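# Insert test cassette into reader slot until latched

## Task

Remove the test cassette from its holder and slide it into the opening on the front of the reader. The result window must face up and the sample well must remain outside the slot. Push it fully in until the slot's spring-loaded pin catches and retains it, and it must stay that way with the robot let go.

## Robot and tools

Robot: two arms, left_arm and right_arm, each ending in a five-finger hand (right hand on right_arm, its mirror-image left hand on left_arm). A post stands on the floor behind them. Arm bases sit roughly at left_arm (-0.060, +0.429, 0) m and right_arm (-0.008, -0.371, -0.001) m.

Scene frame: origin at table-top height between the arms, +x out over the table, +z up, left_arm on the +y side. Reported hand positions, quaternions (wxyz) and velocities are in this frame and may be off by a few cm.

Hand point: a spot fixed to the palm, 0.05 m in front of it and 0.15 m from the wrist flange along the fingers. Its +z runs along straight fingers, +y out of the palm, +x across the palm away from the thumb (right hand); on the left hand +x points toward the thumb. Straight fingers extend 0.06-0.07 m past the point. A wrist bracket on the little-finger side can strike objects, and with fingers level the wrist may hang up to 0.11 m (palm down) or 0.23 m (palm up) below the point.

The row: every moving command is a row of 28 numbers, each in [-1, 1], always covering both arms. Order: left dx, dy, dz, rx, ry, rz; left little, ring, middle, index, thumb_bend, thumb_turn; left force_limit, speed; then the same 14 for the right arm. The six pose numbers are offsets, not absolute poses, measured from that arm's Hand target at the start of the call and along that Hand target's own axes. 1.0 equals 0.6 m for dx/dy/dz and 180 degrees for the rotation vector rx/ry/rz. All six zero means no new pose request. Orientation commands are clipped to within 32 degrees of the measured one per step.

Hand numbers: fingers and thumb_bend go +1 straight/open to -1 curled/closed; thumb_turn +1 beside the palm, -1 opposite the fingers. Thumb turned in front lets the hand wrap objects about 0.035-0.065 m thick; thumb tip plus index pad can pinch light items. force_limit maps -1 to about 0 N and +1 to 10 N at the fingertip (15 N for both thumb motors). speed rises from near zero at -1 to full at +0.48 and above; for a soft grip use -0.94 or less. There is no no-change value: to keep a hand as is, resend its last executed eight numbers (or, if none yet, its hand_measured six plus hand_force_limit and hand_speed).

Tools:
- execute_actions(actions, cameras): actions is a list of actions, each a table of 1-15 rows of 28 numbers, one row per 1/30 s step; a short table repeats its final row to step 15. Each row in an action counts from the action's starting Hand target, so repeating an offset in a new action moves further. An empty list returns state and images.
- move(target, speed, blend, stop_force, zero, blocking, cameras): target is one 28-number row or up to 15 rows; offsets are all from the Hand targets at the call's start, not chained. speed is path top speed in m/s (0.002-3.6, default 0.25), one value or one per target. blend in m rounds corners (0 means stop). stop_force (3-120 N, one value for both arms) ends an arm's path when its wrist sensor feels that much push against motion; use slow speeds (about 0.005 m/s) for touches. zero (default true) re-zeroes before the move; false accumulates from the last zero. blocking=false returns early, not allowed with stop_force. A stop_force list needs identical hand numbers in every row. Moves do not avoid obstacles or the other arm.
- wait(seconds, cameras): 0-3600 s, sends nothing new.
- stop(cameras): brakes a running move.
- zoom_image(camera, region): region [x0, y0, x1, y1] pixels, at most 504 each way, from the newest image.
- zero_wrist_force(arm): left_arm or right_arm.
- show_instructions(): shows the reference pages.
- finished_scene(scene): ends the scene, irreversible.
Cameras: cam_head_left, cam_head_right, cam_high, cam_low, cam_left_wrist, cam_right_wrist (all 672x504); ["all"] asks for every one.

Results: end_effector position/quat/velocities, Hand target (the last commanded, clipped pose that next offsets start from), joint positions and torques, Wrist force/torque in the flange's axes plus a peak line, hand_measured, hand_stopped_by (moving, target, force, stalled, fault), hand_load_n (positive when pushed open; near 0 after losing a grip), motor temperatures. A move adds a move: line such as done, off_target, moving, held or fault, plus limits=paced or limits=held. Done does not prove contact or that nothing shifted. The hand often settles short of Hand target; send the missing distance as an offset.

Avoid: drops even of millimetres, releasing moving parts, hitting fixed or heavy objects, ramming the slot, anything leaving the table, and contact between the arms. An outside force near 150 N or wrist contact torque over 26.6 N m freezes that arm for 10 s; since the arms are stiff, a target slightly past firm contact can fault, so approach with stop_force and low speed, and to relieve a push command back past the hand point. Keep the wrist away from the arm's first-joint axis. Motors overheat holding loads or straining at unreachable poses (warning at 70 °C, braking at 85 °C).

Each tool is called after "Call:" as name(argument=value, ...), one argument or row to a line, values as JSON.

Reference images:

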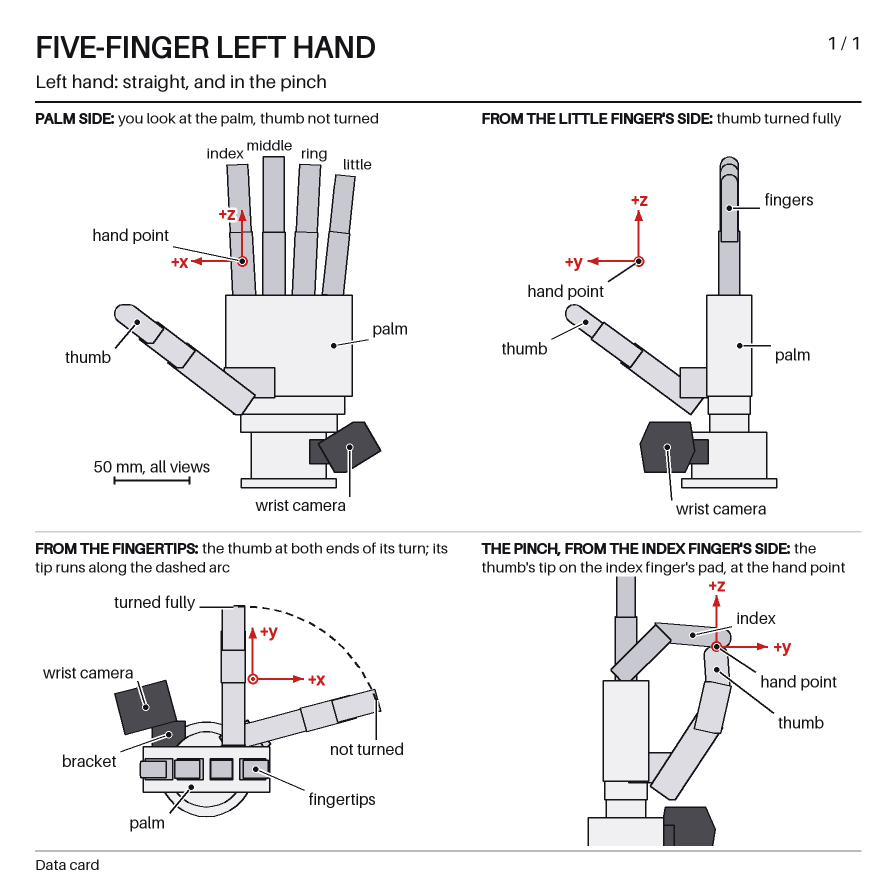

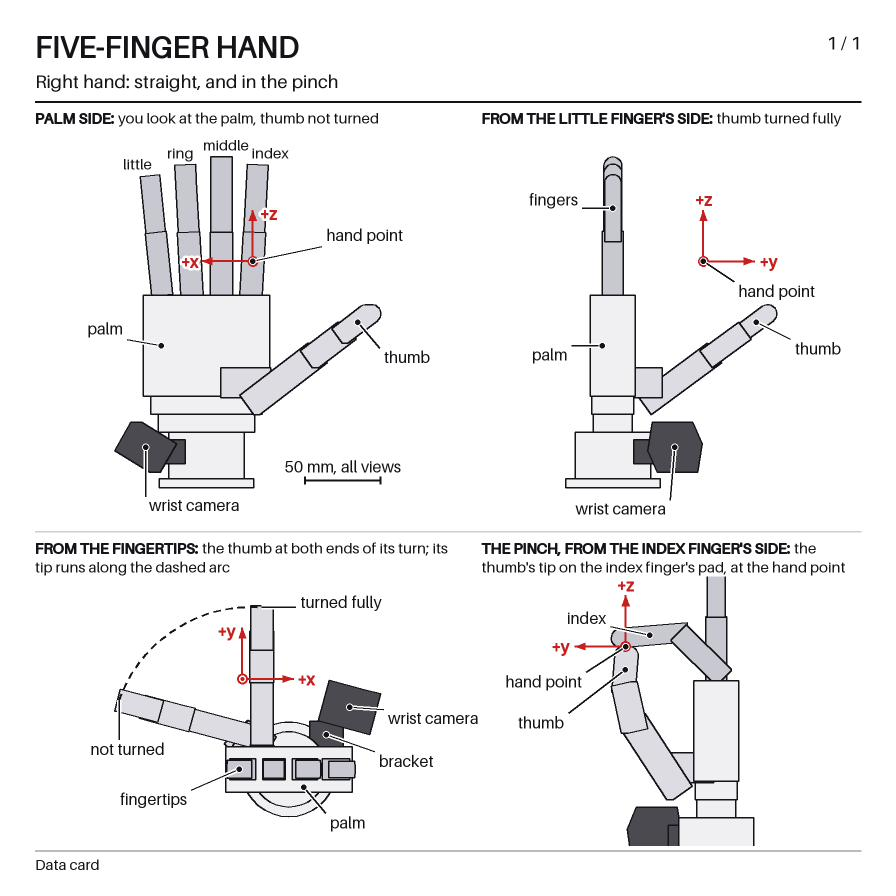

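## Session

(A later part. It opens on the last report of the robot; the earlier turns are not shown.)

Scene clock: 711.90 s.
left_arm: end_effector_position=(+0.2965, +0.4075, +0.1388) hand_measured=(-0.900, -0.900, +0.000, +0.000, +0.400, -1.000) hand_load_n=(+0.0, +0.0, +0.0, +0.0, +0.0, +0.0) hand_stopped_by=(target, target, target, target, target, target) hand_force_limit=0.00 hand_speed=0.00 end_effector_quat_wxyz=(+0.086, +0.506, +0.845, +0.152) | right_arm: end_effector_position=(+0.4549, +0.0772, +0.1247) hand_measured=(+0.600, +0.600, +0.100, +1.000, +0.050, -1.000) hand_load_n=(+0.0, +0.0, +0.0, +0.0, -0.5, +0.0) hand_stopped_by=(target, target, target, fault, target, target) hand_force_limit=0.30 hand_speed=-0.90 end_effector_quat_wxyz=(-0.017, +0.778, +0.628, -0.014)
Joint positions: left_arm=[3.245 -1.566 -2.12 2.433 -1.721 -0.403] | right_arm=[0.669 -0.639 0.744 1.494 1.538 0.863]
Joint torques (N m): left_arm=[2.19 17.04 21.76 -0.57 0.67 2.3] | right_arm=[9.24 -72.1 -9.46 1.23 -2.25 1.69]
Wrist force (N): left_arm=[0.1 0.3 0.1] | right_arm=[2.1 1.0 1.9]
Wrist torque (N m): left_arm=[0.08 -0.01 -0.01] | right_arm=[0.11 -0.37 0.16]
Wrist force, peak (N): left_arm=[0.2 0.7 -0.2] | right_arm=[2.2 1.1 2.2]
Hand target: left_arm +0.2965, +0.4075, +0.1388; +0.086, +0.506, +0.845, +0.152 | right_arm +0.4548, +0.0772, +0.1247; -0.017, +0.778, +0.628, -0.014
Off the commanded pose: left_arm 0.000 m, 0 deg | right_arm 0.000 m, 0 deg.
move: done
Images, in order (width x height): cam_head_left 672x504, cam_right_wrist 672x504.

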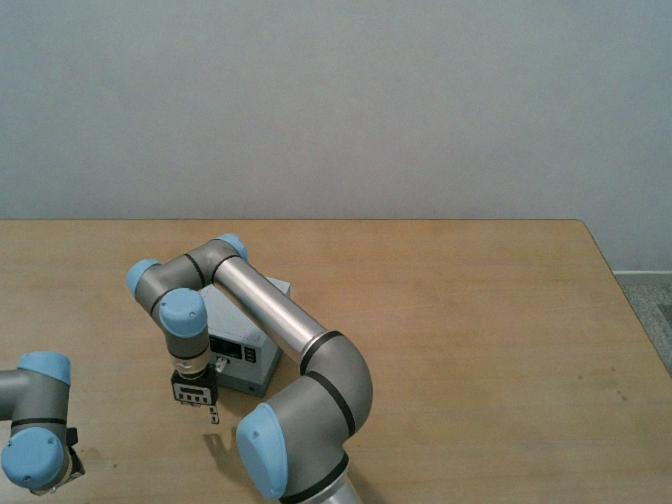

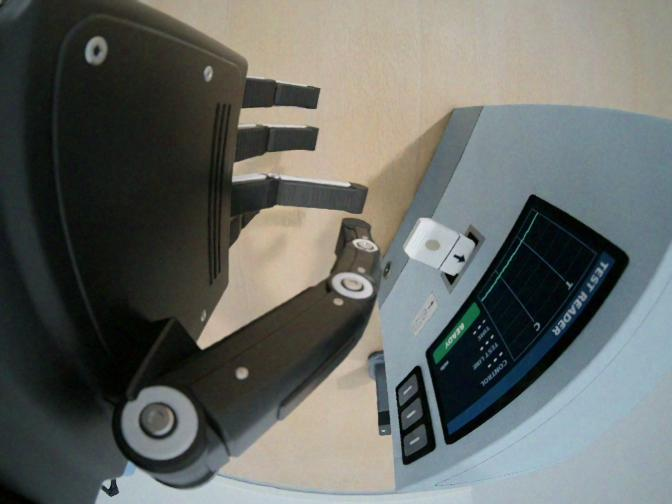

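Call:
move(
  target=[0,0,0,0,0,0,-0.9,-0.9,0,0,0.4,-1,0,0,0,0,-0.0042,0,0,0,0.6,0.6,-0.19,1,0.3,-1,0.9,-0.3],
  cameras=["cam_right_wrist"],
)

Call:
zoom_image(
  camera="cam_right_wrist",
  region=[340, 180, 500, 340],
)

Scene clock: 734.57 s.
left_arm: end_effector_position=(+0.2965, +0.4075, +0.1388) hand_measured=(-0.900, -0.900, +0.000, +0.000, +0.400, -1.000) hand_load_n=(+0.0, +0.0, +0.0, +0.0, +0.0, +0.0) hand_stopped_by=(target, target, target, target, target, target) hand_force_limit=0.00 hand_speed=0.00 end_effector_quat_wxyz=(+0.086, +0.506, +0.845, +0.152) | right_arm: end_effector_position=(+0.4549, +0.0772, +0.1271) hand_measured=(+0.600, +0.600, -0.190, +1.000, +0.300, -1.000) hand_load_n=(+0.0, +0.0, +0.0, +0.0, +0.0, +0.0) hand_stopped_by=(target, target, target, fault, target, target) hand_force_limit=0.90 hand_speed=-0.30 end_effector_quat_wxyz=(-0.017, +0.778, +0.628, -0.014)
Joint positions: left_arm=[3.245 -1.566 -2.12 2.433 -1.721 -0.403] | right_arm=[0.669 -0.64 0.739 1.5 1.538 0.863]
Joint torques (N m): left_arm=[1.6 17.36 22.45 -0.64 0.58 2.52] | right_arm=[-9.03 -71.26 -32.09 4.01 -1.8 -1.92]
Wrist force (N): left_arm=[0.0 0.1 -0.2] | right_arm=[2.0 0.9 2.1]
Wrist torque (N m): left_arm=[0.08 0.00 -0.01] | right_arm=[0.08 -0.37 0.15]
Wrist force, peak (N): left_arm=[0.4 0.7 0.3] | right_arm=[2.2 0.8 2.3]
Hand target: left_arm +0.2965, +0.4075, +0.1388; +0.086, +0.506, +0.845, +0.152 | right_arm +0.4549, +0.0772, +0.1272; -0.017, +0.778, +0.628, -0.014
Off the commanded pose: left_arm 0.000 m, 0 deg | right_arm 0.000 m, 0 deg.
move: done

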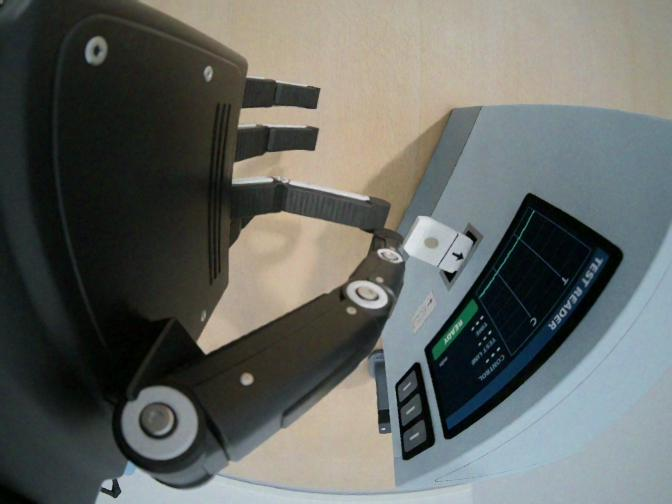

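Scaled by 3.150 from the camera's image (finer frame: 960x720).

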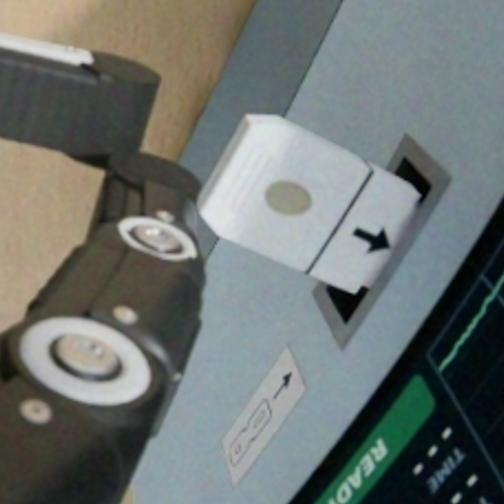

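Call:
move(
  target=[0,0,0,0,0,0,-0.9,-0.9,0,0,0.4,-1,0,0,0,0,0,0,0,0,0.6,0.6,-0.19,1,-0.12,-1,-0.8,-0.6],
)

Call:
move(
  target=[0,0,0,0,0,0,-0.9,-0.9,0,0,0.4,-1,0,0,-0.0008,0.0267,-0.0012,0,0,0,0.6,0.6,-0.19,1,-0.12,-1,-0.8,-0.6],
  speed=0.01,
  stop_force=3,
  cameras=["cam_right_wrist","cam_head_left"],
)

Call:
zoom_image(
  camera="cam_right_wrist",
  region=[340, 180, 500, 340],
)

Scene clock: 745.37 s.
left_arm: end_effector_position=(+0.2965, +0.4075, +0.1388) hand_measured=(-0.900, -0.900, +0.000, +0.000, +0.400, -1.000) hand_load_n=(+0.0, +0.0, +0.0, +0.5, +0.0, +0.0) hand_stopped_by=(target, target, target, target, target, target) hand_force_limit=0.00 hand_speed=0.00 end_effector_quat_wxyz=(+0.086, +0.506, +0.845, +0.152) | right_arm: end_effector_position=(+0.4549, +0.0772, +0.1272) hand_measured=(+0.600, +0.600, -0.190, +1.000, -0.120, -1.000) hand_load_n=(+0.0, +0.0, +0.5, +0.0, +0.0, +0.0) hand_stopped_by=(target, target, target, fault, target, target) hand_force_limit=-0.80 hand_speed=-0.60 end_effector_quat_wxyz=(-0.017, +0.778, +0.628, -0.014)
Joint positions: left_arm=[3.245 -1.566 -2.12 2.433 -1.721 -0.403] | right_arm=[0.669 -0.64 0.739 1.5 1.538 0.863]
Joint torques (N m): left_arm=[1.06 17.38 22.06 -0.51 0.76 2.26] | right_arm=[-10.83 -71.18 -30.99 3.7 1.06 -2.01]
Wrist force (N): left_arm=[0.0 0.3 -0.1] | right_arm=[2.0 0.9 2.2]
Wrist torque (N m): left_arm=[0.09 0.00 -0.01] | right_arm=[0.08 -0.37 0.16]
Wrist force, peak (N): left_arm=[0.4 0.5 -0.2] | right_arm=[2.2 1.1 2.3]
Hand target: left_arm +0.2965, +0.4075, +0.1388; +0.086, +0.506, +0.845, +0.152 | right_arm +0.4549, +0.0772, +0.1272; -0.017, +0.778, +0.628, -0.014
Off the commanded pose: left_arm 0.000 m, 0 deg | right_arm 0.000 m, 0 deg.
move: done

Scene clock: 747.90 s.
left_arm: end_effector_position=(+0.2965, +0.4075, +0.1388) hand_measured=(-0.900, -0.900, +0.000, +0.000, +0.400, -1.000) hand_load_n=(+0.0, +0.0, +0.0, +0.5, +0.0, +0.0) hand_stopped_by=(target, target, target, target, target, target) hand_force_limit=0.00 hand_speed=0.00 end_effector_quat_wxyz=(+0.086, +0.506, +0.845, +0.152) | right_arm: end_effector_position=(+0.4705, +0.0733, +0.1272) hand_measured=(+0.600, +0.600, -0.190, +1.000, -0.120, -1.000) hand_load_n=(+0.0, +0.5, +0.0, +0.0, +0.0, +0.0) hand_stopped_by=(target, target, target, fault, target, target) hand_force_limit=-0.80 hand_speed=-0.60 end_effector_quat_wxyz=(-0.017, +0.778, +0.628, -0.014)
Joint positions: left_arm=[3.245 -1.566 -2.12 2.433 -1.721 -0.403] | right_arm=[0.649 -0.613 0.688 1.524 1.538 0.843]
Joint torques (N m): left_arm=[1.36 17.08 21.85 -0.52 0.69 2.4] | right_arm=[-11.36 -45.71 -31.37 3.54 2.46 -2.03]
Wrist force (N): left_arm=[0.3 0.2 0.0] | right_arm=[1.7 -1.1 2.0]
Wrist torque (N m): left_arm=[0.08 -0.05 0.01] | right_arm=[-0.03 -0.35 0.25]
Wrist force, peak (N): left_arm=[0.4 0.7 0.0] | right_arm=[2.3 1.0 2.1]
Hand target: left_arm +0.2965, +0.4075, +0.1388; +0.086, +0.506, +0.845, +0.152 | right_arm +0.4705, +0.0733, +0.1272; -0.017, +0.778, +0.628, -0.014
Off the commanded pose: left_arm 0.000 m, 0 deg | right_arm 0.000 m, 0 deg.
move: done
Images, in order (width x height): cam_head_left 672x504, cam_right_wrist 672x504.

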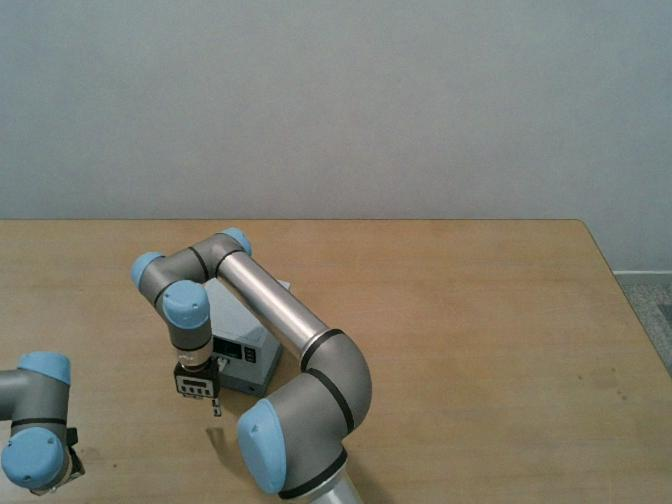

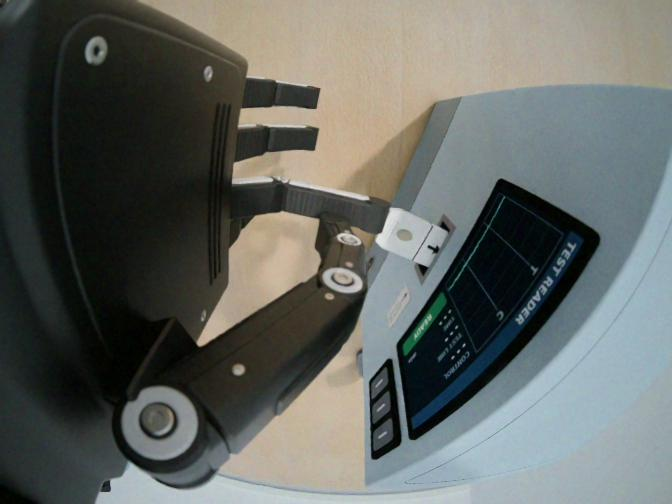

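Scaled by 3.150 from the camera's image (finer frame: 960x720).

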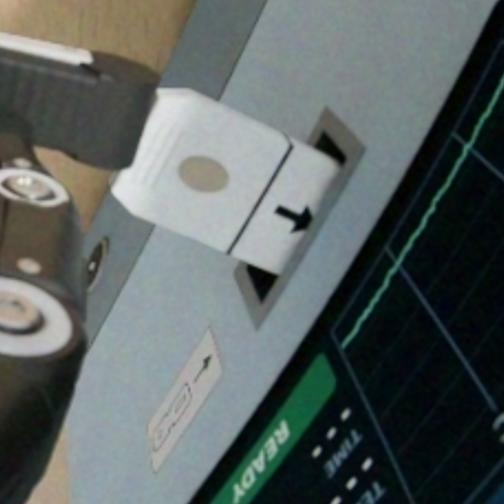

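Call:
move(
  target=[
    [0,0,0,0,0,0,-0.9,-0.9,0,0,0.4,-1,0,0,0,-0.005,0,0,0,0,0.6,0.6,-0.19,1,-0.12,-1,-0.8,-0.6],
    [0,0,0,0,0,0,-0.9,-0.9,0,0,0.4,-1,0,0,-0.0067,-0.005,0,0,0,0,0.6,0.6,-0.19,1,-0.12,-1,-0.8,-0.6],
  ],
  speed=0.03,
)

Call:
move(
  target=[0,0,0,0,0,0,-0.9,-0.9,0,0,0.4,-1,0,0,-0.0003,0.012,-0.0005,0,0,0,0.6,0.6,-0.19,1,-0.12,-1,-0.8,-0.6],
  speed=0.01,
  stop_force=12,
  cameras=["cam_right_wrist","cam_head_left"],
)

Call:
zoom_image(
  camera="cam_right_wrist",
  region=[340, 180, 500, 340],
)

Scene clock: 755.53 s.
left_arm: end_effector_position=(+0.2965, +0.4075, +0.1388) hand_measured=(-0.900, -0.900, +0.000, +0.000, +0.400, -1.000) hand_load_n=(+0.0, +0.0, +0.0, +0.0, +0.0, +0.0) hand_stopped_by=(target, target, target, target, target, target) hand_force_limit=0.00 hand_speed=0.00 end_effector_quat_wxyz=(+0.086, +0.506, +0.845, +0.152) | right_arm: end_effector_position=(+0.4667, +0.0701, +0.1273) hand_measured=(+0.600, +0.600, -0.190, +1.000, -0.120, -1.000) hand_load_n=(+0.0, +0.0, +0.0, +0.0, +0.0, +0.0) hand_stopped_by=(target, target, target, fault, target, target) hand_force_limit=-0.80 hand_speed=-0.60 end_effector_quat_wxyz=(-0.017, +0.778, +0.628, -0.014)
Joint positions: left_arm=[3.245 -1.566 -2.12 2.433 -1.721 -0.403] | right_arm=[0.649 -0.631 0.722 1.509 1.538 0.843]
Joint torques (N m): left_arm=[1.43 16.94 22.06 -0.53 0.71 2.33] | right_arm=[-10.14 -71.7 -9.43 1.25 1.34 -1.83]
Wrist force (N): left_arm=[0.5 0.3 0.0] | right_arm=[2.1 1.1 2.2]
Wrist torque (N m): left_arm=[0.10 -0.07 0.02] | right_arm=[0.11 -0.39 0.31]
Wrist force, peak (N): left_arm=[0.6 0.3 -0.2] | right_arm=[2.4 1.2 2.0]
Hand target: left_arm +0.2965, +0.4075, +0.1388; +0.086, +0.506, +0.845, +0.152 | right_arm +0.4667, +0.0700, +0.1273; -0.017, +0.778, +0.628, -0.014
Off the commanded pose: left_arm 0.000 m, 0 deg | right_arm 0.000 m, 0 deg.
move: done

Scene clock: 757.17 s.
left_arm: end_effector_position=(+0.2965, +0.4075, +0.1388) hand_measured=(-0.900, -0.900, +0.000, +0.000, +0.400, -1.000) hand_load_n=(+0.0, +0.0, +0.0, +0.5, +0.0, +0.0) hand_stopped_by=(target, target, target, target, target, target) hand_force_limit=0.00 hand_speed=0.00 end_effector_quat_wxyz=(+0.086, +0.506, +0.845, +0.152) | right_arm: end_effector_position=(+0.4737, +0.0683, +0.1273) hand_measured=(+0.600, +0.600, -0.190, +1.000, -0.120, -1.000) hand_load_n=(+0.0, +0.0, +0.5, +0.0, +0.0, +0.0) hand_stopped_by=(target, target, target, fault, target, target) hand_force_limit=-0.80 hand_speed=-0.60 end_effector_quat_wxyz=(-0.017, +0.778, +0.628, -0.014)
Joint positions: left_arm=[3.245 -1.566 -2.12 2.433 -1.721 -0.403] | right_arm=[0.64 -0.618 0.698 1.52 1.539 0.834]
Joint torques (N m): left_arm=[1.53 17.38 22.59 -0.73 0.72 2.25] | right_arm=[-10.71 -45.66 -31.54 3.53 2.37 -1.92]
Wrist force (N): left_arm=[0.3 0.4 -0.2] | right_arm=[2.0 -0.2 1.8]
Wrist torque (N m): left_arm=[0.11 -0.04 0.00] | right_arm=[0.05 -0.37 0.27]
Wrist force, peak (N): left_arm=[0.4 0.4 -0.3] | right_arm=[2.2 0.9 2.3]
Hand target: left_arm +0.2965, +0.4075, +0.1388; +0.086, +0.506, +0.845, +0.152 | right_arm +0.4737, +0.0683, +0.1273; -0.017, +0.778, +0.628, -0.014
Off the commanded pose: left_arm 0.000 m, 0 deg | right_arm 0.000 m, 0 deg.
move: done
Images, in order (width x height): cam_head_left 672x504, cam_right_wrist 672x504.

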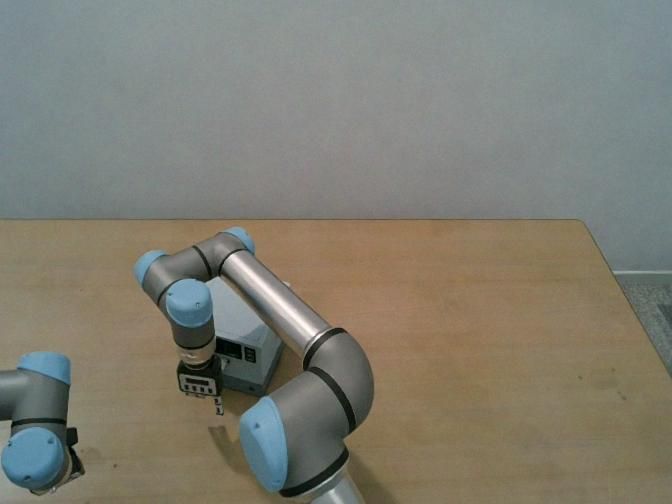

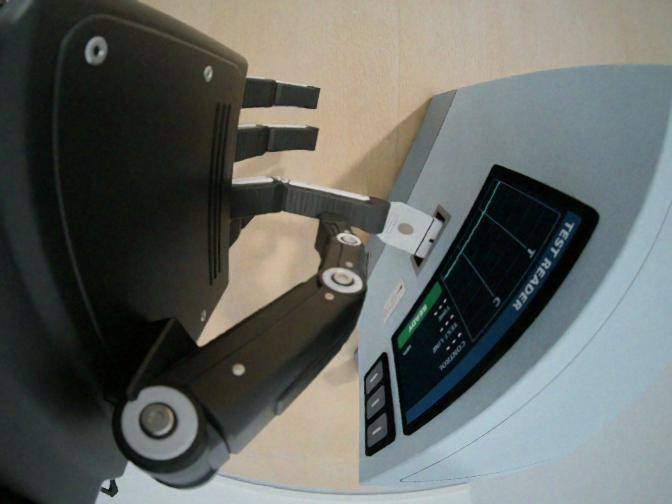

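Scaled by 3.150 from the camera's image (finer frame: 960x720).

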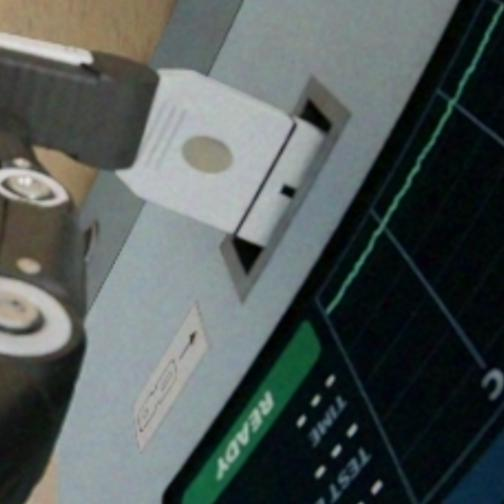

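Call:
move(
  target=[0,0,0,0,0,0,-0.9,-0.9,0,0,0.4,-1,0,0,-0.0003,0.015,-0.0006,0,0,0,0.6,0.6,-0.19,1,-0.12,-1,-0.8,-0.6],
  speed=0.01,
  stop_force=14,
  cameras=["cam_right_wrist","cam_head_left"],
)

Call:
zoom_image(
  camera="cam_right_wrist",
  region=[340, 160, 480, 300],
)

Scene clock: 762.73 s.
left_arm: end_effector_position=(+0.2965, +0.4075, +0.1388) hand_measured=(-0.900, -0.900, +0.000, +0.000, +0.400, -1.000) hand_load_n=(+0.5, +0.0, +0.0, +0.0, +0.0, +0.0) hand_stopped_by=(target, target, target, target, target, target) hand_force_limit=0.00 hand_speed=0.00 end_effector_quat_wxyz=(+0.086, +0.506, +0.845, +0.152) | right_arm: end_effector_position=(+0.4778, +0.0673, +0.1273) hand_measured=(+0.600, +0.600, -0.190, +1.000, -0.120, -1.000) hand_load_n=(+0.0, +0.0, +1.0, +0.0, +0.5, +0.0) hand_stopped_by=(target, target, target, fault, target, target) hand_force_limit=-0.80 hand_speed=-0.60 end_effector_quat_wxyz=(-0.017, +0.778, +0.628, -0.014)
Joint positions: left_arm=[3.245 -1.566 -2.12 2.433 -1.721 -0.403] | right_arm=[0.635 -0.611 0.684 1.527 1.539 0.829]
Joint torques (N m): left_arm=[2.09 17.78 22.56 -0.48 0.61 2.32] | right_arm=[3.06 -71.25 -11.01 -0.77 2.99 1.73]
Wrist force (N): left_arm=[0.3 0.2 -0.4] | right_arm=[2.3 -12.5 0.4]
Wrist torque (N m): left_arm=[0.11 -0.04 0.01] | right_arm=[-0.25 -0.34 -0.04]
Wrist force, peak (N): left_arm=[0.5 0.6 -0.2] | right_arm=[2.6 -18.6 -0.6]
Hand target: left_arm +0.2965, +0.4075, +0.1388; +0.086, +0.506, +0.845, +0.152 | right_arm +0.4778, +0.0673, +0.1273; -0.017, +0.778, +0.628, -0.014 (not the last commanded pose)
Off the commanded pose: left_arm 0.000 m, 0 deg | right_arm 0.005 m, 0 deg.
move: contact (right_arm)
Images, in order (width x height): cam_head_left 672x504, cam_right_wrist 672x504.

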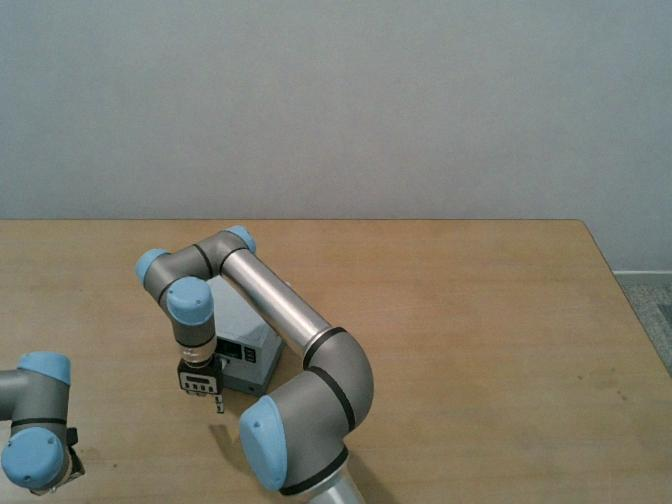

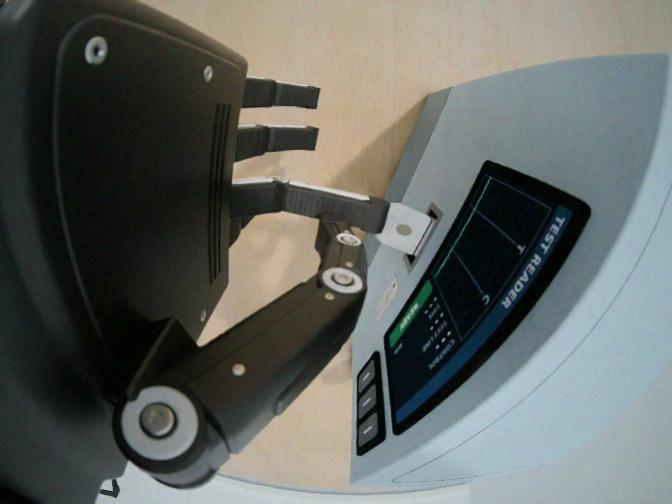

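Scaled by 3.600 from the camera's image (finer frame: 960x720).

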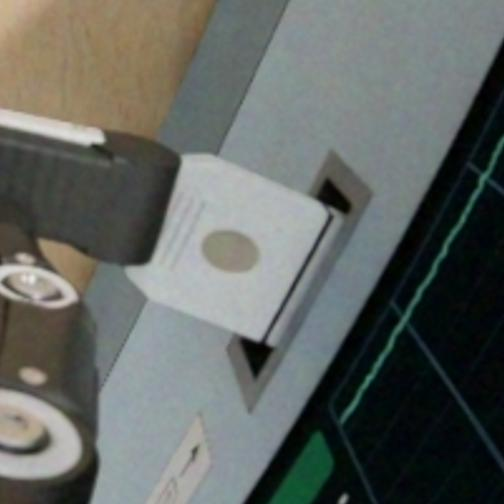

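Call:
move(
  target=[0,0,0,0,0,0,-0.9,-0.9,0,0,0.4,-1,0,0,-0.0002,0.008,-0.0004,0,0,0,0.6,0.6,-0.19,1,-0.12,-1,-0.8,-0.6],
  speed=0.004,
  stop_force=12,
  cameras=["cam_right_wrist"],
)

Call:
zoom_image(
  camera="cam_right_wrist",
  region=[340, 160, 480, 300],
)

Scene clock: 774.03 s.
left_arm: end_effector_position=(+0.2965, +0.4075, +0.1388) hand_measured=(-0.900, -0.900, +0.000, +0.000, +0.400, -1.000) hand_load_n=(+0.0, +0.0, +0.0, +0.0, +0.0, +0.0) hand_stopped_by=(target, target, target, target, target, target) hand_force_limit=0.00 hand_speed=0.00 end_effector_quat_wxyz=(+0.086, +0.506, +0.845, +0.152) | right_arm: end_effector_position=(+0.4785, +0.0672, +0.1274) hand_measured=(+0.600, +0.600, -0.190, +1.000, -0.120, -1.000) hand_load_n=(+0.0, +0.5, +1.0, +0.0, +0.0, +0.0) hand_stopped_by=(target, target, target, fault, target, target) hand_force_limit=-0.80 hand_speed=-0.60 end_effector_quat_wxyz=(-0.017, +0.778, +0.628, -0.014)
Joint positions: left_arm=[3.245 -1.566 -2.12 2.433 -1.721 -0.403] | right_arm=[0.634 -0.609 0.681 1.528 1.539 0.828]
Joint torques (N m): left_arm=[2.41 17.29 22.23 -0.54 0.7 2.47] | right_arm=[-2.8 -70.63 -12.83 -2.62 3.81 1.56]
Wrist force (N): left_arm=[-0.1 0.0 0.0] | right_arm=[1.9 -23.8 -1.3]
Wrist torque (N m): left_arm=[0.06 0.01 0.00] | right_arm=[-0.49 -0.28 -0.23]
Wrist force, peak (N): left_arm=[0.6 0.4 0.1] | right_arm=[2.1 -27.6 -1.9]
Hand target: left_arm +0.2965, +0.4075, +0.1388; +0.086, +0.506, +0.845, +0.152 | right_arm +0.4785, +0.0672, +0.1274; -0.017, +0.778, +0.628, -0.014 (not the last commanded pose)
Off the commanded pose: left_arm 0.000 m, 0 deg | right_arm 0.004 m, 0 deg.
move: contact (right_arm)

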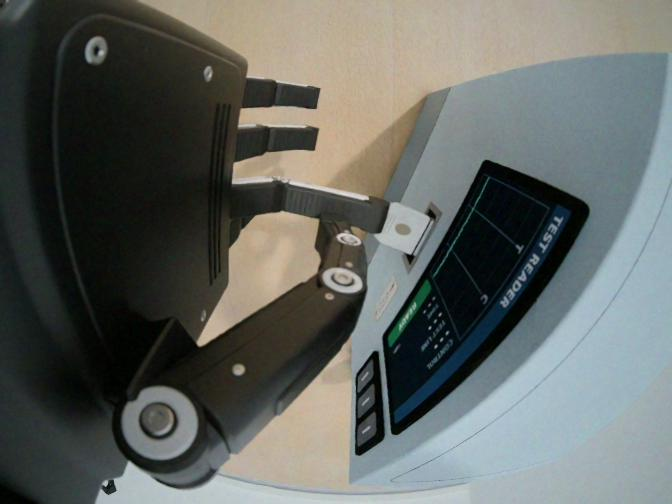

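Scaled by 3.600 from the camera's image (finer frame: 960x720).

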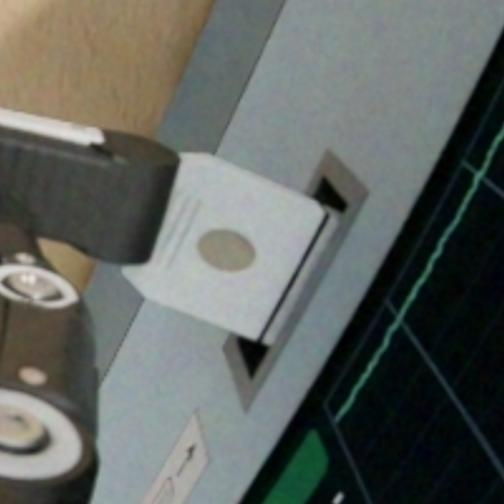

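Call:
move(
  target=[
    [0,0,0,0,0,0,-0.9,-0.9,0,0,0.4,-1,0,0,0,-0.01,0,0,0,0,0.6,0.6,-0.19,1,-0.12,-1,-0.8,-0.6],
    [0,0,0,0,0,0,-0.9,-0.9,0,0,0.4,-1,0,0,0,-0.03,0,0,0,0,0.6,0.6,-0.19,1,-0.12,-1,-0.8,-0.6],
  ],
  speed=0.04,
  cameras=["cam_right_wrist"],
)

Call:
zoom_image(
  camera="cam_right_wrist",
  region=[350, 160, 490, 300],
)

Scene clock: 788.00 s.
left_arm: end_effector_position=(+0.2965, +0.4075, +0.1388) hand_measured=(-0.900, -0.900, +0.000, +0.000, +0.400, -1.000) hand_load_n=(+0.0, +0.0, +0.0, +0.5, +0.0, +0.0) hand_stopped_by=(target, target, target, target, target, target) hand_force_limit=0.00 hand_speed=0.00 end_effector_quat_wxyz=(+0.086, +0.506, +0.845, +0.152) | right_arm: end_effector_position=(+0.4610, +0.0710, +0.1282) hand_measured=(+0.600, +0.600, -0.190, +1.000, -0.120, -1.000) hand_load_n=(+0.0, +0.0, +0.5, +0.0, +0.0, +0.0) hand_stopped_by=(target, target, target, fault, target, target) hand_force_limit=-0.80 hand_speed=-0.60 end_effector_quat_wxyz=(-0.017, +0.778, +0.628, -0.014)
Joint positions: left_arm=[3.245 -1.566 -2.12 2.433 -1.721 -0.403] | right_arm=[0.655 -0.642 0.741 1.501 1.538 0.849]
Joint torques (N m): left_arm=[1.51 18.05 22.64 -0.62 0.7 2.53] | right_arm=[9.01 -70.72 -9.94 1.1 -2.25 1.72]
Wrist force (N): left_arm=[0.3 0.2 -0.1] | right_arm=[2.2 1.3 2.2]
Wrist torque (N m): left_arm=[0.07 -0.04 0.01] | right_arm=[0.14 -0.40 0.17]
Wrist force, peak (N): left_arm=[0.0 0.7 0.1] | right_arm=[1.9 -24.3 -1.4]
Hand target: left_arm +0.2965, +0.4075, +0.1388; +0.086, +0.506, +0.845, +0.152 | right_arm +0.4610, +0.0710, +0.1282; -0.017, +0.778, +0.628, -0.014
Off the commanded pose: left_arm 0.000 m, 0 deg | right_arm 0.000 m, 0 deg.
move: done

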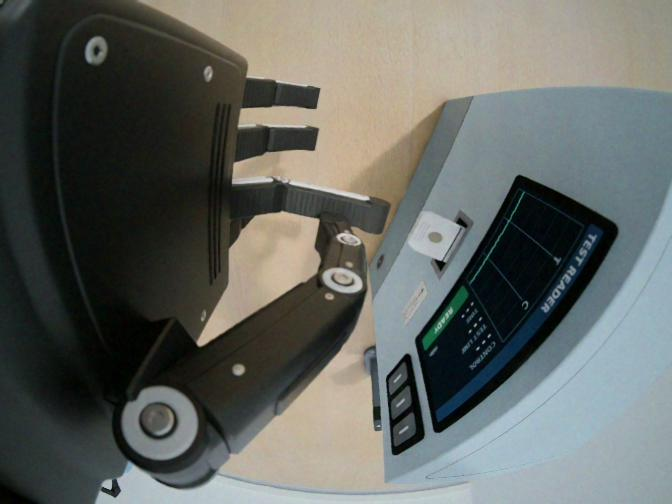

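Scaled by 3.600 from the camera's image (finer frame: 960x720).

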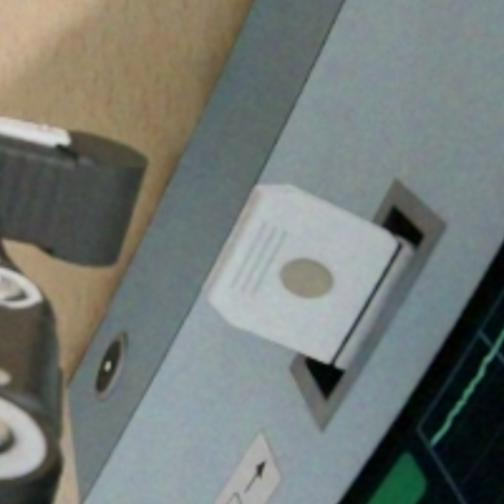

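Call:
move(
  target=[0,0,0,0,0,0,-0.9,-0.9,0,0,0.4,-1,0,0,0,0,0,0,0,0,0.6,0.6,0.12,1,0.05,-1,-0.8,-0.5],
)

Call:
move(
  target=[
    [0,0,0,0,0,0,-0.9,-0.9,0,0,0.4,-1,0,0,0.0067,0,0.0127,0,0,0,0.6,0.6,0.12,1,0.05,-1,-0.8,-0.5],
    [0,0,0,0,0,0,-0.9,-0.9,0,0,0.4,-1,0,0,0.0048,0.06,0.01,0,0,0,0.6,0.6,0.12,1,0.05,-1,-0.8,-0.5],
  ],
  speed=0.025,
  stop_force=3,
  cameras=["cam_right_wrist"],
)

Call:
zoom_image(
  camera="cam_right_wrist",
  region=[310, 160, 450, 300],
)

Scene clock: 810.10 s.
left_arm: end_effector_position=(+0.2965, +0.4075, +0.1388) hand_measured=(-0.900, -0.900, +0.000, +0.000, +0.400, -1.000) hand_load_n=(+0.0, +0.0, +0.0, +0.0, +0.0, -0.5) hand_stopped_by=(target, target, target, target, target, target) hand_force_limit=0.00 hand_speed=0.00 end_effector_quat_wxyz=(+0.086, +0.506, +0.845, +0.152) | right_arm: end_effector_position=(+0.4610, +0.0710, +0.1282) hand_measured=(+0.600, +0.600, +0.120, +1.000, +0.050, -1.000) hand_load_n=(+0.0, +0.0, +0.0, +0.0, +0.0, +0.0) hand_stopped_by=(target, target, target, fault, target, target) hand_force_limit=-0.80 hand_speed=-0.50 end_effector_quat_wxyz=(-0.017, +0.778, +0.628, -0.014)
Joint positions: left_arm=[3.245 -1.566 -2.12 2.433 -1.721 -0.403] | right_arm=[0.655 -0.643 0.741 1.5 1.538 0.849]
Joint torques (N m): left_arm=[1.71 17.8 22.96 -0.61 0.64 2.38] | right_arm=[9.11 -71.65 -9.89 1.03 -2.02 1.81]
Wrist force (N): left_arm=[0.0 0.5 0.0] | right_arm=[2.2 1.1 2.2]
Wrist torque (N m): left_arm=[0.12 0.01 -0.01] | right_arm=[0.12 -0.40 0.17]
Wrist force, peak (N): left_arm=[0.5 0.6 0.0] | right_arm=[2.4 1.5 2.3]
Hand target: left_arm +0.2965, +0.4075, +0.1388; +0.086, +0.506, +0.845, +0.152 | right_arm +0.4610, +0.0710, +0.1282; -0.017, +0.778, +0.628, -0.014
Off the commanded pose: left_arm 0.000 m, 0 deg | right_arm 0.000 m, 0 deg.
move: done

Scene clock: 812.93 s.
left_arm: end_effector_position=(+0.2965, +0.4075, +0.1388) hand_measured=(-0.900, -0.900, +0.000, +0.000, +0.400, -1.000) hand_load_n=(+0.0, +0.0, +0.0, +0.0, +0.0, +0.0) hand_stopped_by=(target, target, target, target, target, target) hand_force_limit=0.00 hand_speed=0.00 end_effector_quat_wxyz=(+0.086, +0.506, +0.845, +0.152) | right_arm: end_effector_position=(+0.4965, +0.0663, +0.1206) hand_measured=(+0.600, +0.600, +0.120, +1.000, +0.050, -1.000) hand_load_n=(+0.0, +0.0, +0.0, +0.0, +0.0, +0.0) hand_stopped_by=(target, target, target, fault, target, target) hand_force_limit=-0.80 hand_speed=-0.50 end_effector_quat_wxyz=(-0.017, +0.778, +0.628, -0.014)
Joint positions: left_arm=[3.245 -1.566 -2.12 2.433 -1.721 -0.403] | right_arm=[0.617 -0.561 0.606 1.555 1.539 0.811]
Joint torques (N m): left_arm=[0.98 17.53 23.2 -0.51 0.79 2.51] | right_arm=[-10.35 -48.18 -31.37 3.73 2.28 -2.12]
Wrist force (N): left_arm=[0.0 0.3 -0.2] | right_arm=[2.6 1.2 2.4]
Wrist torque (N m): left_arm=[0.10 -0.01 -0.01] | right_arm=[0.15 -0.46 0.33]
Wrist force, peak (N): left_arm=[0.5 0.7 0.0] | right_arm=[2.6 1.2 2.4]
Hand target: left_arm +0.2965, +0.4075, +0.1388; +0.086, +0.506, +0.845, +0.152 | right_arm +0.4965, +0.0663, +0.1206; -0.017, +0.778, +0.628, -0.014
Off the commanded pose: left_arm 0.000 m, 0 deg | right_arm 0.000 m, 0 deg.
move: done

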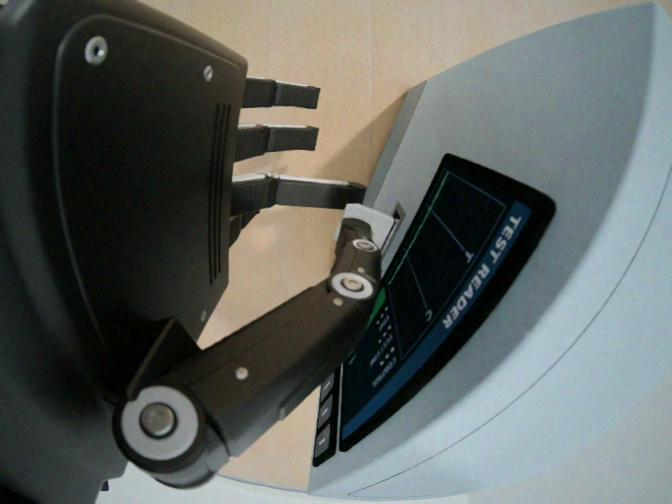

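Scaled by 3.600 from the camera's image (finer frame: 960x720).

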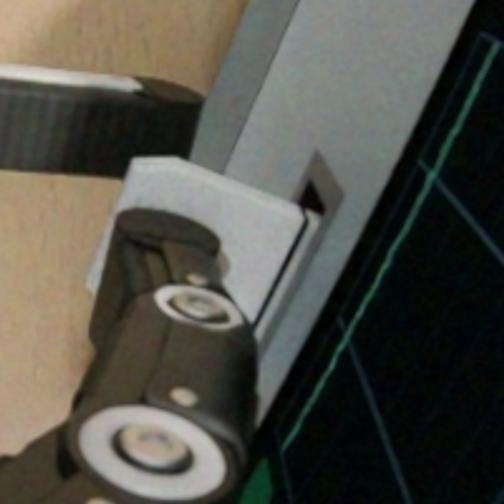

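Call:
move(
  target=[0,0,0,0,0,0,-0.9,-0.9,0,0,0.4,-1,0,0,0,0,0.008,0,0,0,0.6,0.6,0.12,1,0.05,-1,-0.8,-0.5],
  speed=0.005,
  stop_force=3,
)

Call:
move(
  target=[0,0,0,0,0,0,-0.9,-0.9,0,0,0.4,-1,0,0,0,0,0,0,0,0,0.6,0.6,-0.5,1,0.05,-1,-0.3,-0.94],
  cameras=["cam_right_wrist"],
)

Call:
zoom_image(
  camera="cam_right_wrist",
  region=[310, 160, 450, 300],
)

Scene clock: 819.10 s.
left_arm: end_effector_position=(+0.2965, +0.4075, +0.1388) hand_measured=(-0.900, -0.900, +0.000, +0.000, +0.400, -1.000) hand_load_n=(+0.0, +0.0, +0.0, +0.0, +0.0, +0.0) hand_stopped_by=(target, target, target, target, target, target) hand_force_limit=0.00 hand_speed=0.00 end_effector_quat_wxyz=(+0.086, +0.506, +0.845, +0.152) | right_arm: end_effector_position=(+0.4963, +0.0663, +0.1170) hand_measured=(+0.600, +0.600, +0.120, +1.000, +0.050, -1.000) hand_load_n=(+0.0, +0.0, +0.0, +0.0, +0.0, +0.0) hand_stopped_by=(target, target, target, fault, target, target) hand_force_limit=-0.80 hand_speed=-0.50 end_effector_quat_wxyz=(-0.017, +0.778, +0.628, -0.014)
Joint positions: left_arm=[3.245 -1.566 -2.12 2.433 -1.721 -0.403] | right_arm=[0.617 -0.561 0.615 1.546 1.539 0.811]
Joint torques (N m): left_arm=[1.82 17.61 23.1 -0.53 0.63 2.46] | right_arm=[-1.45 -49.8 -30 3.26 2.02 0.36]
Wrist force (N): left_arm=[0.2 0.1 0.0] | right_arm=[2.1 0.5 -1.1]
Wrist torque (N m): left_arm=[0.07 -0.04 0.01] | right_arm=[0.15 -0.33 0.27]
Wrist force, peak (N): left_arm=[0.6 0.3 0.1] | right_arm=[1.6 0.3 -3.4]
Hand target: left_arm +0.2965, +0.4075, +0.1388; +0.086, +0.506, +0.845, +0.152 | right_arm +0.4963, +0.0663, +0.1170; -0.017, +0.778, +0.628, -0.014 (not the last commanded pose)
Off the commanded pose: left_arm 0.000 m, 0 deg | right_arm 0.001 m, 0 deg.
move: contact (right_arm)

Scene clock: 821.10 s.
left_arm: end_effector_position=(+0.2965, +0.4075, +0.1388) hand_measured=(-0.900, -0.900, +0.000, +0.000, +0.400, -1.000) hand_load_n=(+0.0, +0.0, +0.0, +0.0, +0.0, +0.0) hand_stopped_by=(target, target, target, target, target, target) hand_force_limit=0.00 hand_speed=0.00 end_effector_quat_wxyz=(+0.086, +0.506, +0.845, +0.152) | right_arm: end_effector_position=(+0.4963, +0.0663, +0.1170) hand_measured=(+0.600, +0.600, -0.172, +1.000, +0.050, -1.000) hand_load_n=(+0.0, +0.0, +4.0, +0.0, -0.5, +0.0) hand_stopped_by=(target, target, force, fault, target, target) hand_force_limit=-0.30 hand_speed=-0.94 end_effector_quat_wxyz=(-0.017, +0.778, +0.628, -0.014)
Joint positions: left_arm=[3.245 -1.566 -2.12 2.433 -1.721 -0.403] | right_arm=[0.617 -0.561 0.615 1.546 1.539 0.811]
Joint torques (N m): left_arm=[1.46 17.12 23.91 -0.53 0.62 2.48] | right_arm=[-8.49 -56.36 -29.52 3.26 2.13 -1.72]
Wrist force (N): left_arm=[0.6 0.3 0.0] | right_arm=[2.3 -1.4 1.0]
Wrist torque (N m): left_arm=[0.09 -0.08 0.03] | right_arm=[-0.01 -0.38 0.23]
Wrist force, peak (N): left_arm=[0.6 0.2 0.0] | right_arm=[2.7 -1.5 1.0]
Hand target: left_arm +0.2965, +0.4075, +0.1388; +0.086, +0.506, +0.845, +0.152 | right_arm +0.4963, +0.0663, +0.1170; -0.017, +0.778, +0.628, -0.014
Off the commanded pose: left_arm 0.000 m, 0 deg | right_arm 0.000 m, 0 deg.
move: done

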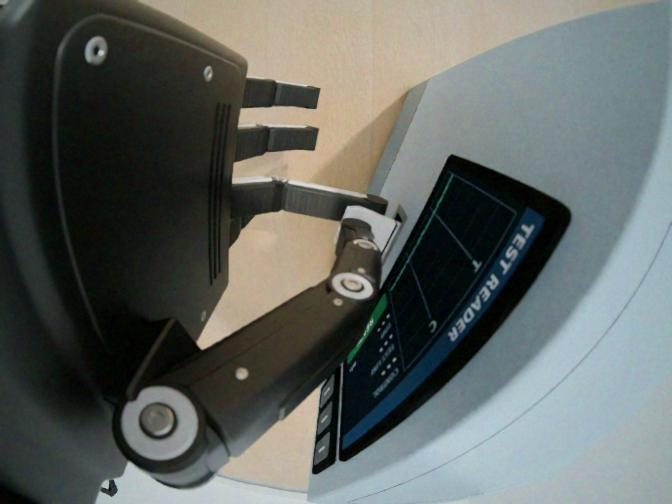

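Scaled by 3.600 from the camera's image (finer frame: 960x720).

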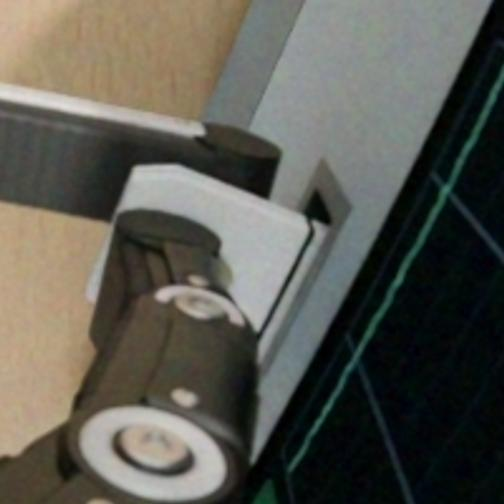

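Call:
move(
  target=[0,0,0,0,0,0,-0.9,-0.9,0,0,0.4,-1,0,0,0.0001,-0.0033,0.0002,0,0,0,0.6,0.6,-0.5,1,0.05,-1,-0.3,-0.94],
  speed=0.005,
  stop_force=4,
  cameras=["cam_right_wrist"],
)

Call:
zoom_image(
  camera="cam_right_wrist",
  region=[310, 160, 450, 300],
)

Scene clock: 825.77 s.
left_arm: end_effector_position=(+0.2965, +0.4075, +0.1388) hand_measured=(-0.900, -0.900, +0.000, +0.000, +0.400, -1.000) hand_load_n=(+0.0, +0.0, +0.0, +0.0, +0.0, +0.0) hand_stopped_by=(target, target, target, target, target, target) hand_force_limit=0.00 hand_speed=0.00 end_effector_quat_wxyz=(+0.086, +0.506, +0.845, +0.152) | right_arm: end_effector_position=(+0.4952, +0.0665, +0.1170) hand_measured=(+0.600, +0.600, -0.172, +1.000, +0.050, -1.000) hand_load_n=(+0.0, +0.0, +3.5, +0.0, +0.0, +0.0) hand_stopped_by=(target, target, force, fault, target, target) hand_force_limit=-0.30 hand_speed=-0.94 end_effector_quat_wxyz=(-0.017, +0.778, +0.628, -0.014)
Joint positions: left_arm=[3.245 -1.566 -2.12 2.433 -1.721 -0.403] | right_arm=[0.619 -0.563 0.62 1.544 1.539 0.813]
Joint torques (N m): left_arm=[1.86 18.04 23.31 -0.44 0.65 2.4] | right_arm=[-9.88 -46.18 -30.85 3.76 0.57 -2.12]
Wrist force (N): left_arm=[0.2 0.1 0.1] | right_arm=[2.2 0.8 0.8]
Wrist torque (N m): left_arm=[0.06 -0.03 0.01] | right_arm=[0.08 -0.37 0.16]
Wrist force, peak (N): left_arm=[0.5 0.5 -0.3] | right_arm=[1.9 2.8 1.0]
Hand target: left_arm +0.2965, +0.4075, +0.1388; +0.086, +0.506, +0.845, +0.152 | right_arm +0.4952, +0.0665, +0.1170; -0.017, +0.778, +0.628, -0.014 (not the last commanded pose)
Off the commanded pose: left_arm 0.000 m, 0 deg | right_arm 0.001 m, 0 deg.
move: contact (right_arm)

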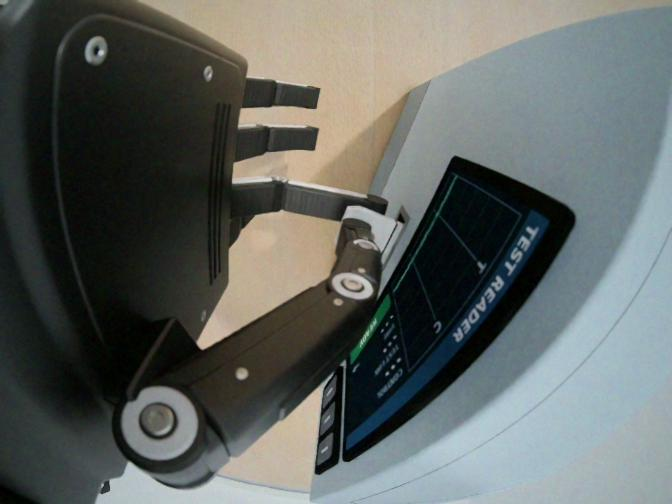

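Scaled by 3.600 from the camera's image (finer frame: 960x720).

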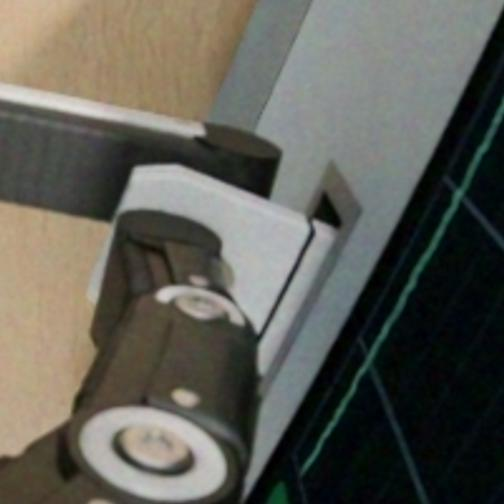

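Call:
move(
  target=[0,0,0,0,0,0,-0.9,-0.9,0,0,0.4,-1,0,0,0.0001,-0.0033,0.0002,0,0,0,0.6,0.6,-0.5,1,0.05,-1,-0.3,-0.94],
  speed=0.005,
  stop_force=3,
  cameras=["cam_right_wrist"],
)

Call:
zoom_image(
  camera="cam_right_wrist",
  region=[310, 160, 450, 300],
)

Scene clock: 832.17 s.
left_arm: end_effector_position=(+0.2965, +0.4075, +0.1388) hand_measured=(-0.900, -0.900, +0.000, +0.000, +0.400, -1.000) hand_load_n=(+0.0, +0.0, +0.0, +0.0, +0.0, +0.0) hand_stopped_by=(target, target, target, target, target, target) hand_force_limit=0.00 hand_speed=0.00 end_effector_quat_wxyz=(+0.086, +0.506, +0.845, +0.152) | right_arm: end_effector_position=(+0.4948, +0.0666, +0.1168) hand_measured=(+0.600, +0.600, -0.172, +1.000, +0.050, -1.000) hand_load_n=(-0.5, +0.0, +3.5, +0.0, +0.0, +0.0) hand_stopped_by=(target, target, force, fault, target, target) hand_force_limit=-0.30 hand_speed=-0.94 end_effector_quat_wxyz=(-0.017, +0.778, +0.628, -0.014)
Joint positions: left_arm=[3.245 -1.566 -2.12 2.433 -1.721 -0.403] | right_arm=[0.619 -0.564 0.622 1.543 1.539 0.813]
Joint torques (N m): left_arm=[1.87 17.28 23.65 -0.6 0.68 2.43] | right_arm=[-10.93 -46.1 -30.35 3.65 0.13 -1.96]
Wrist force (N): left_arm=[0.1 0.3 0.0] | right_arm=[2.1 0.8 0.6]
Wrist torque (N m): left_arm=[0.09 -0.01 0.00] | right_arm=[-0.01 -0.37 0.18]
Wrist force, peak (N): left_arm=[0.7 0.1 0.0] | right_arm=[1.4 4.5 0.5]
Hand target: left_arm +0.2965, +0.4075, +0.1388; +0.086, +0.506, +0.845, +0.152 | right_arm +0.4948, +0.0666, +0.1168; -0.017, +0.778, +0.628, -0.014 (not the last commanded pose)
Off the commanded pose: left_arm 0.000 m, 0 deg | right_arm 0.002 m, 0 deg.
move: contact (right_arm)

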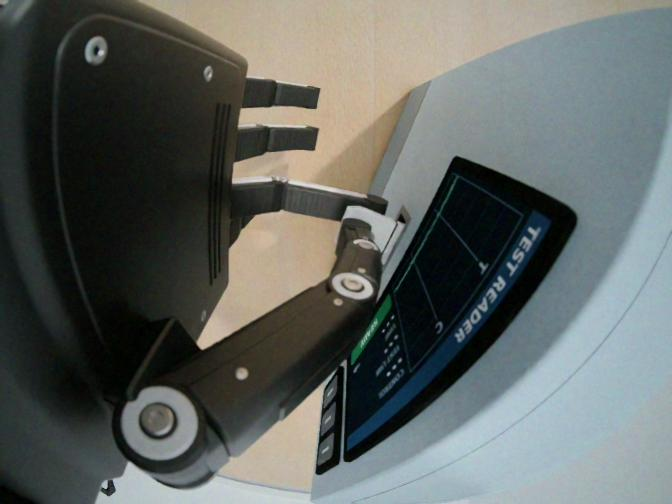

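Scaled by 3.600 from the camera's image (finer frame: 960x720).

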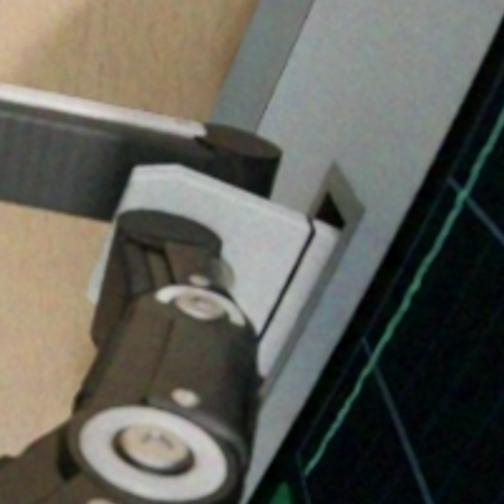

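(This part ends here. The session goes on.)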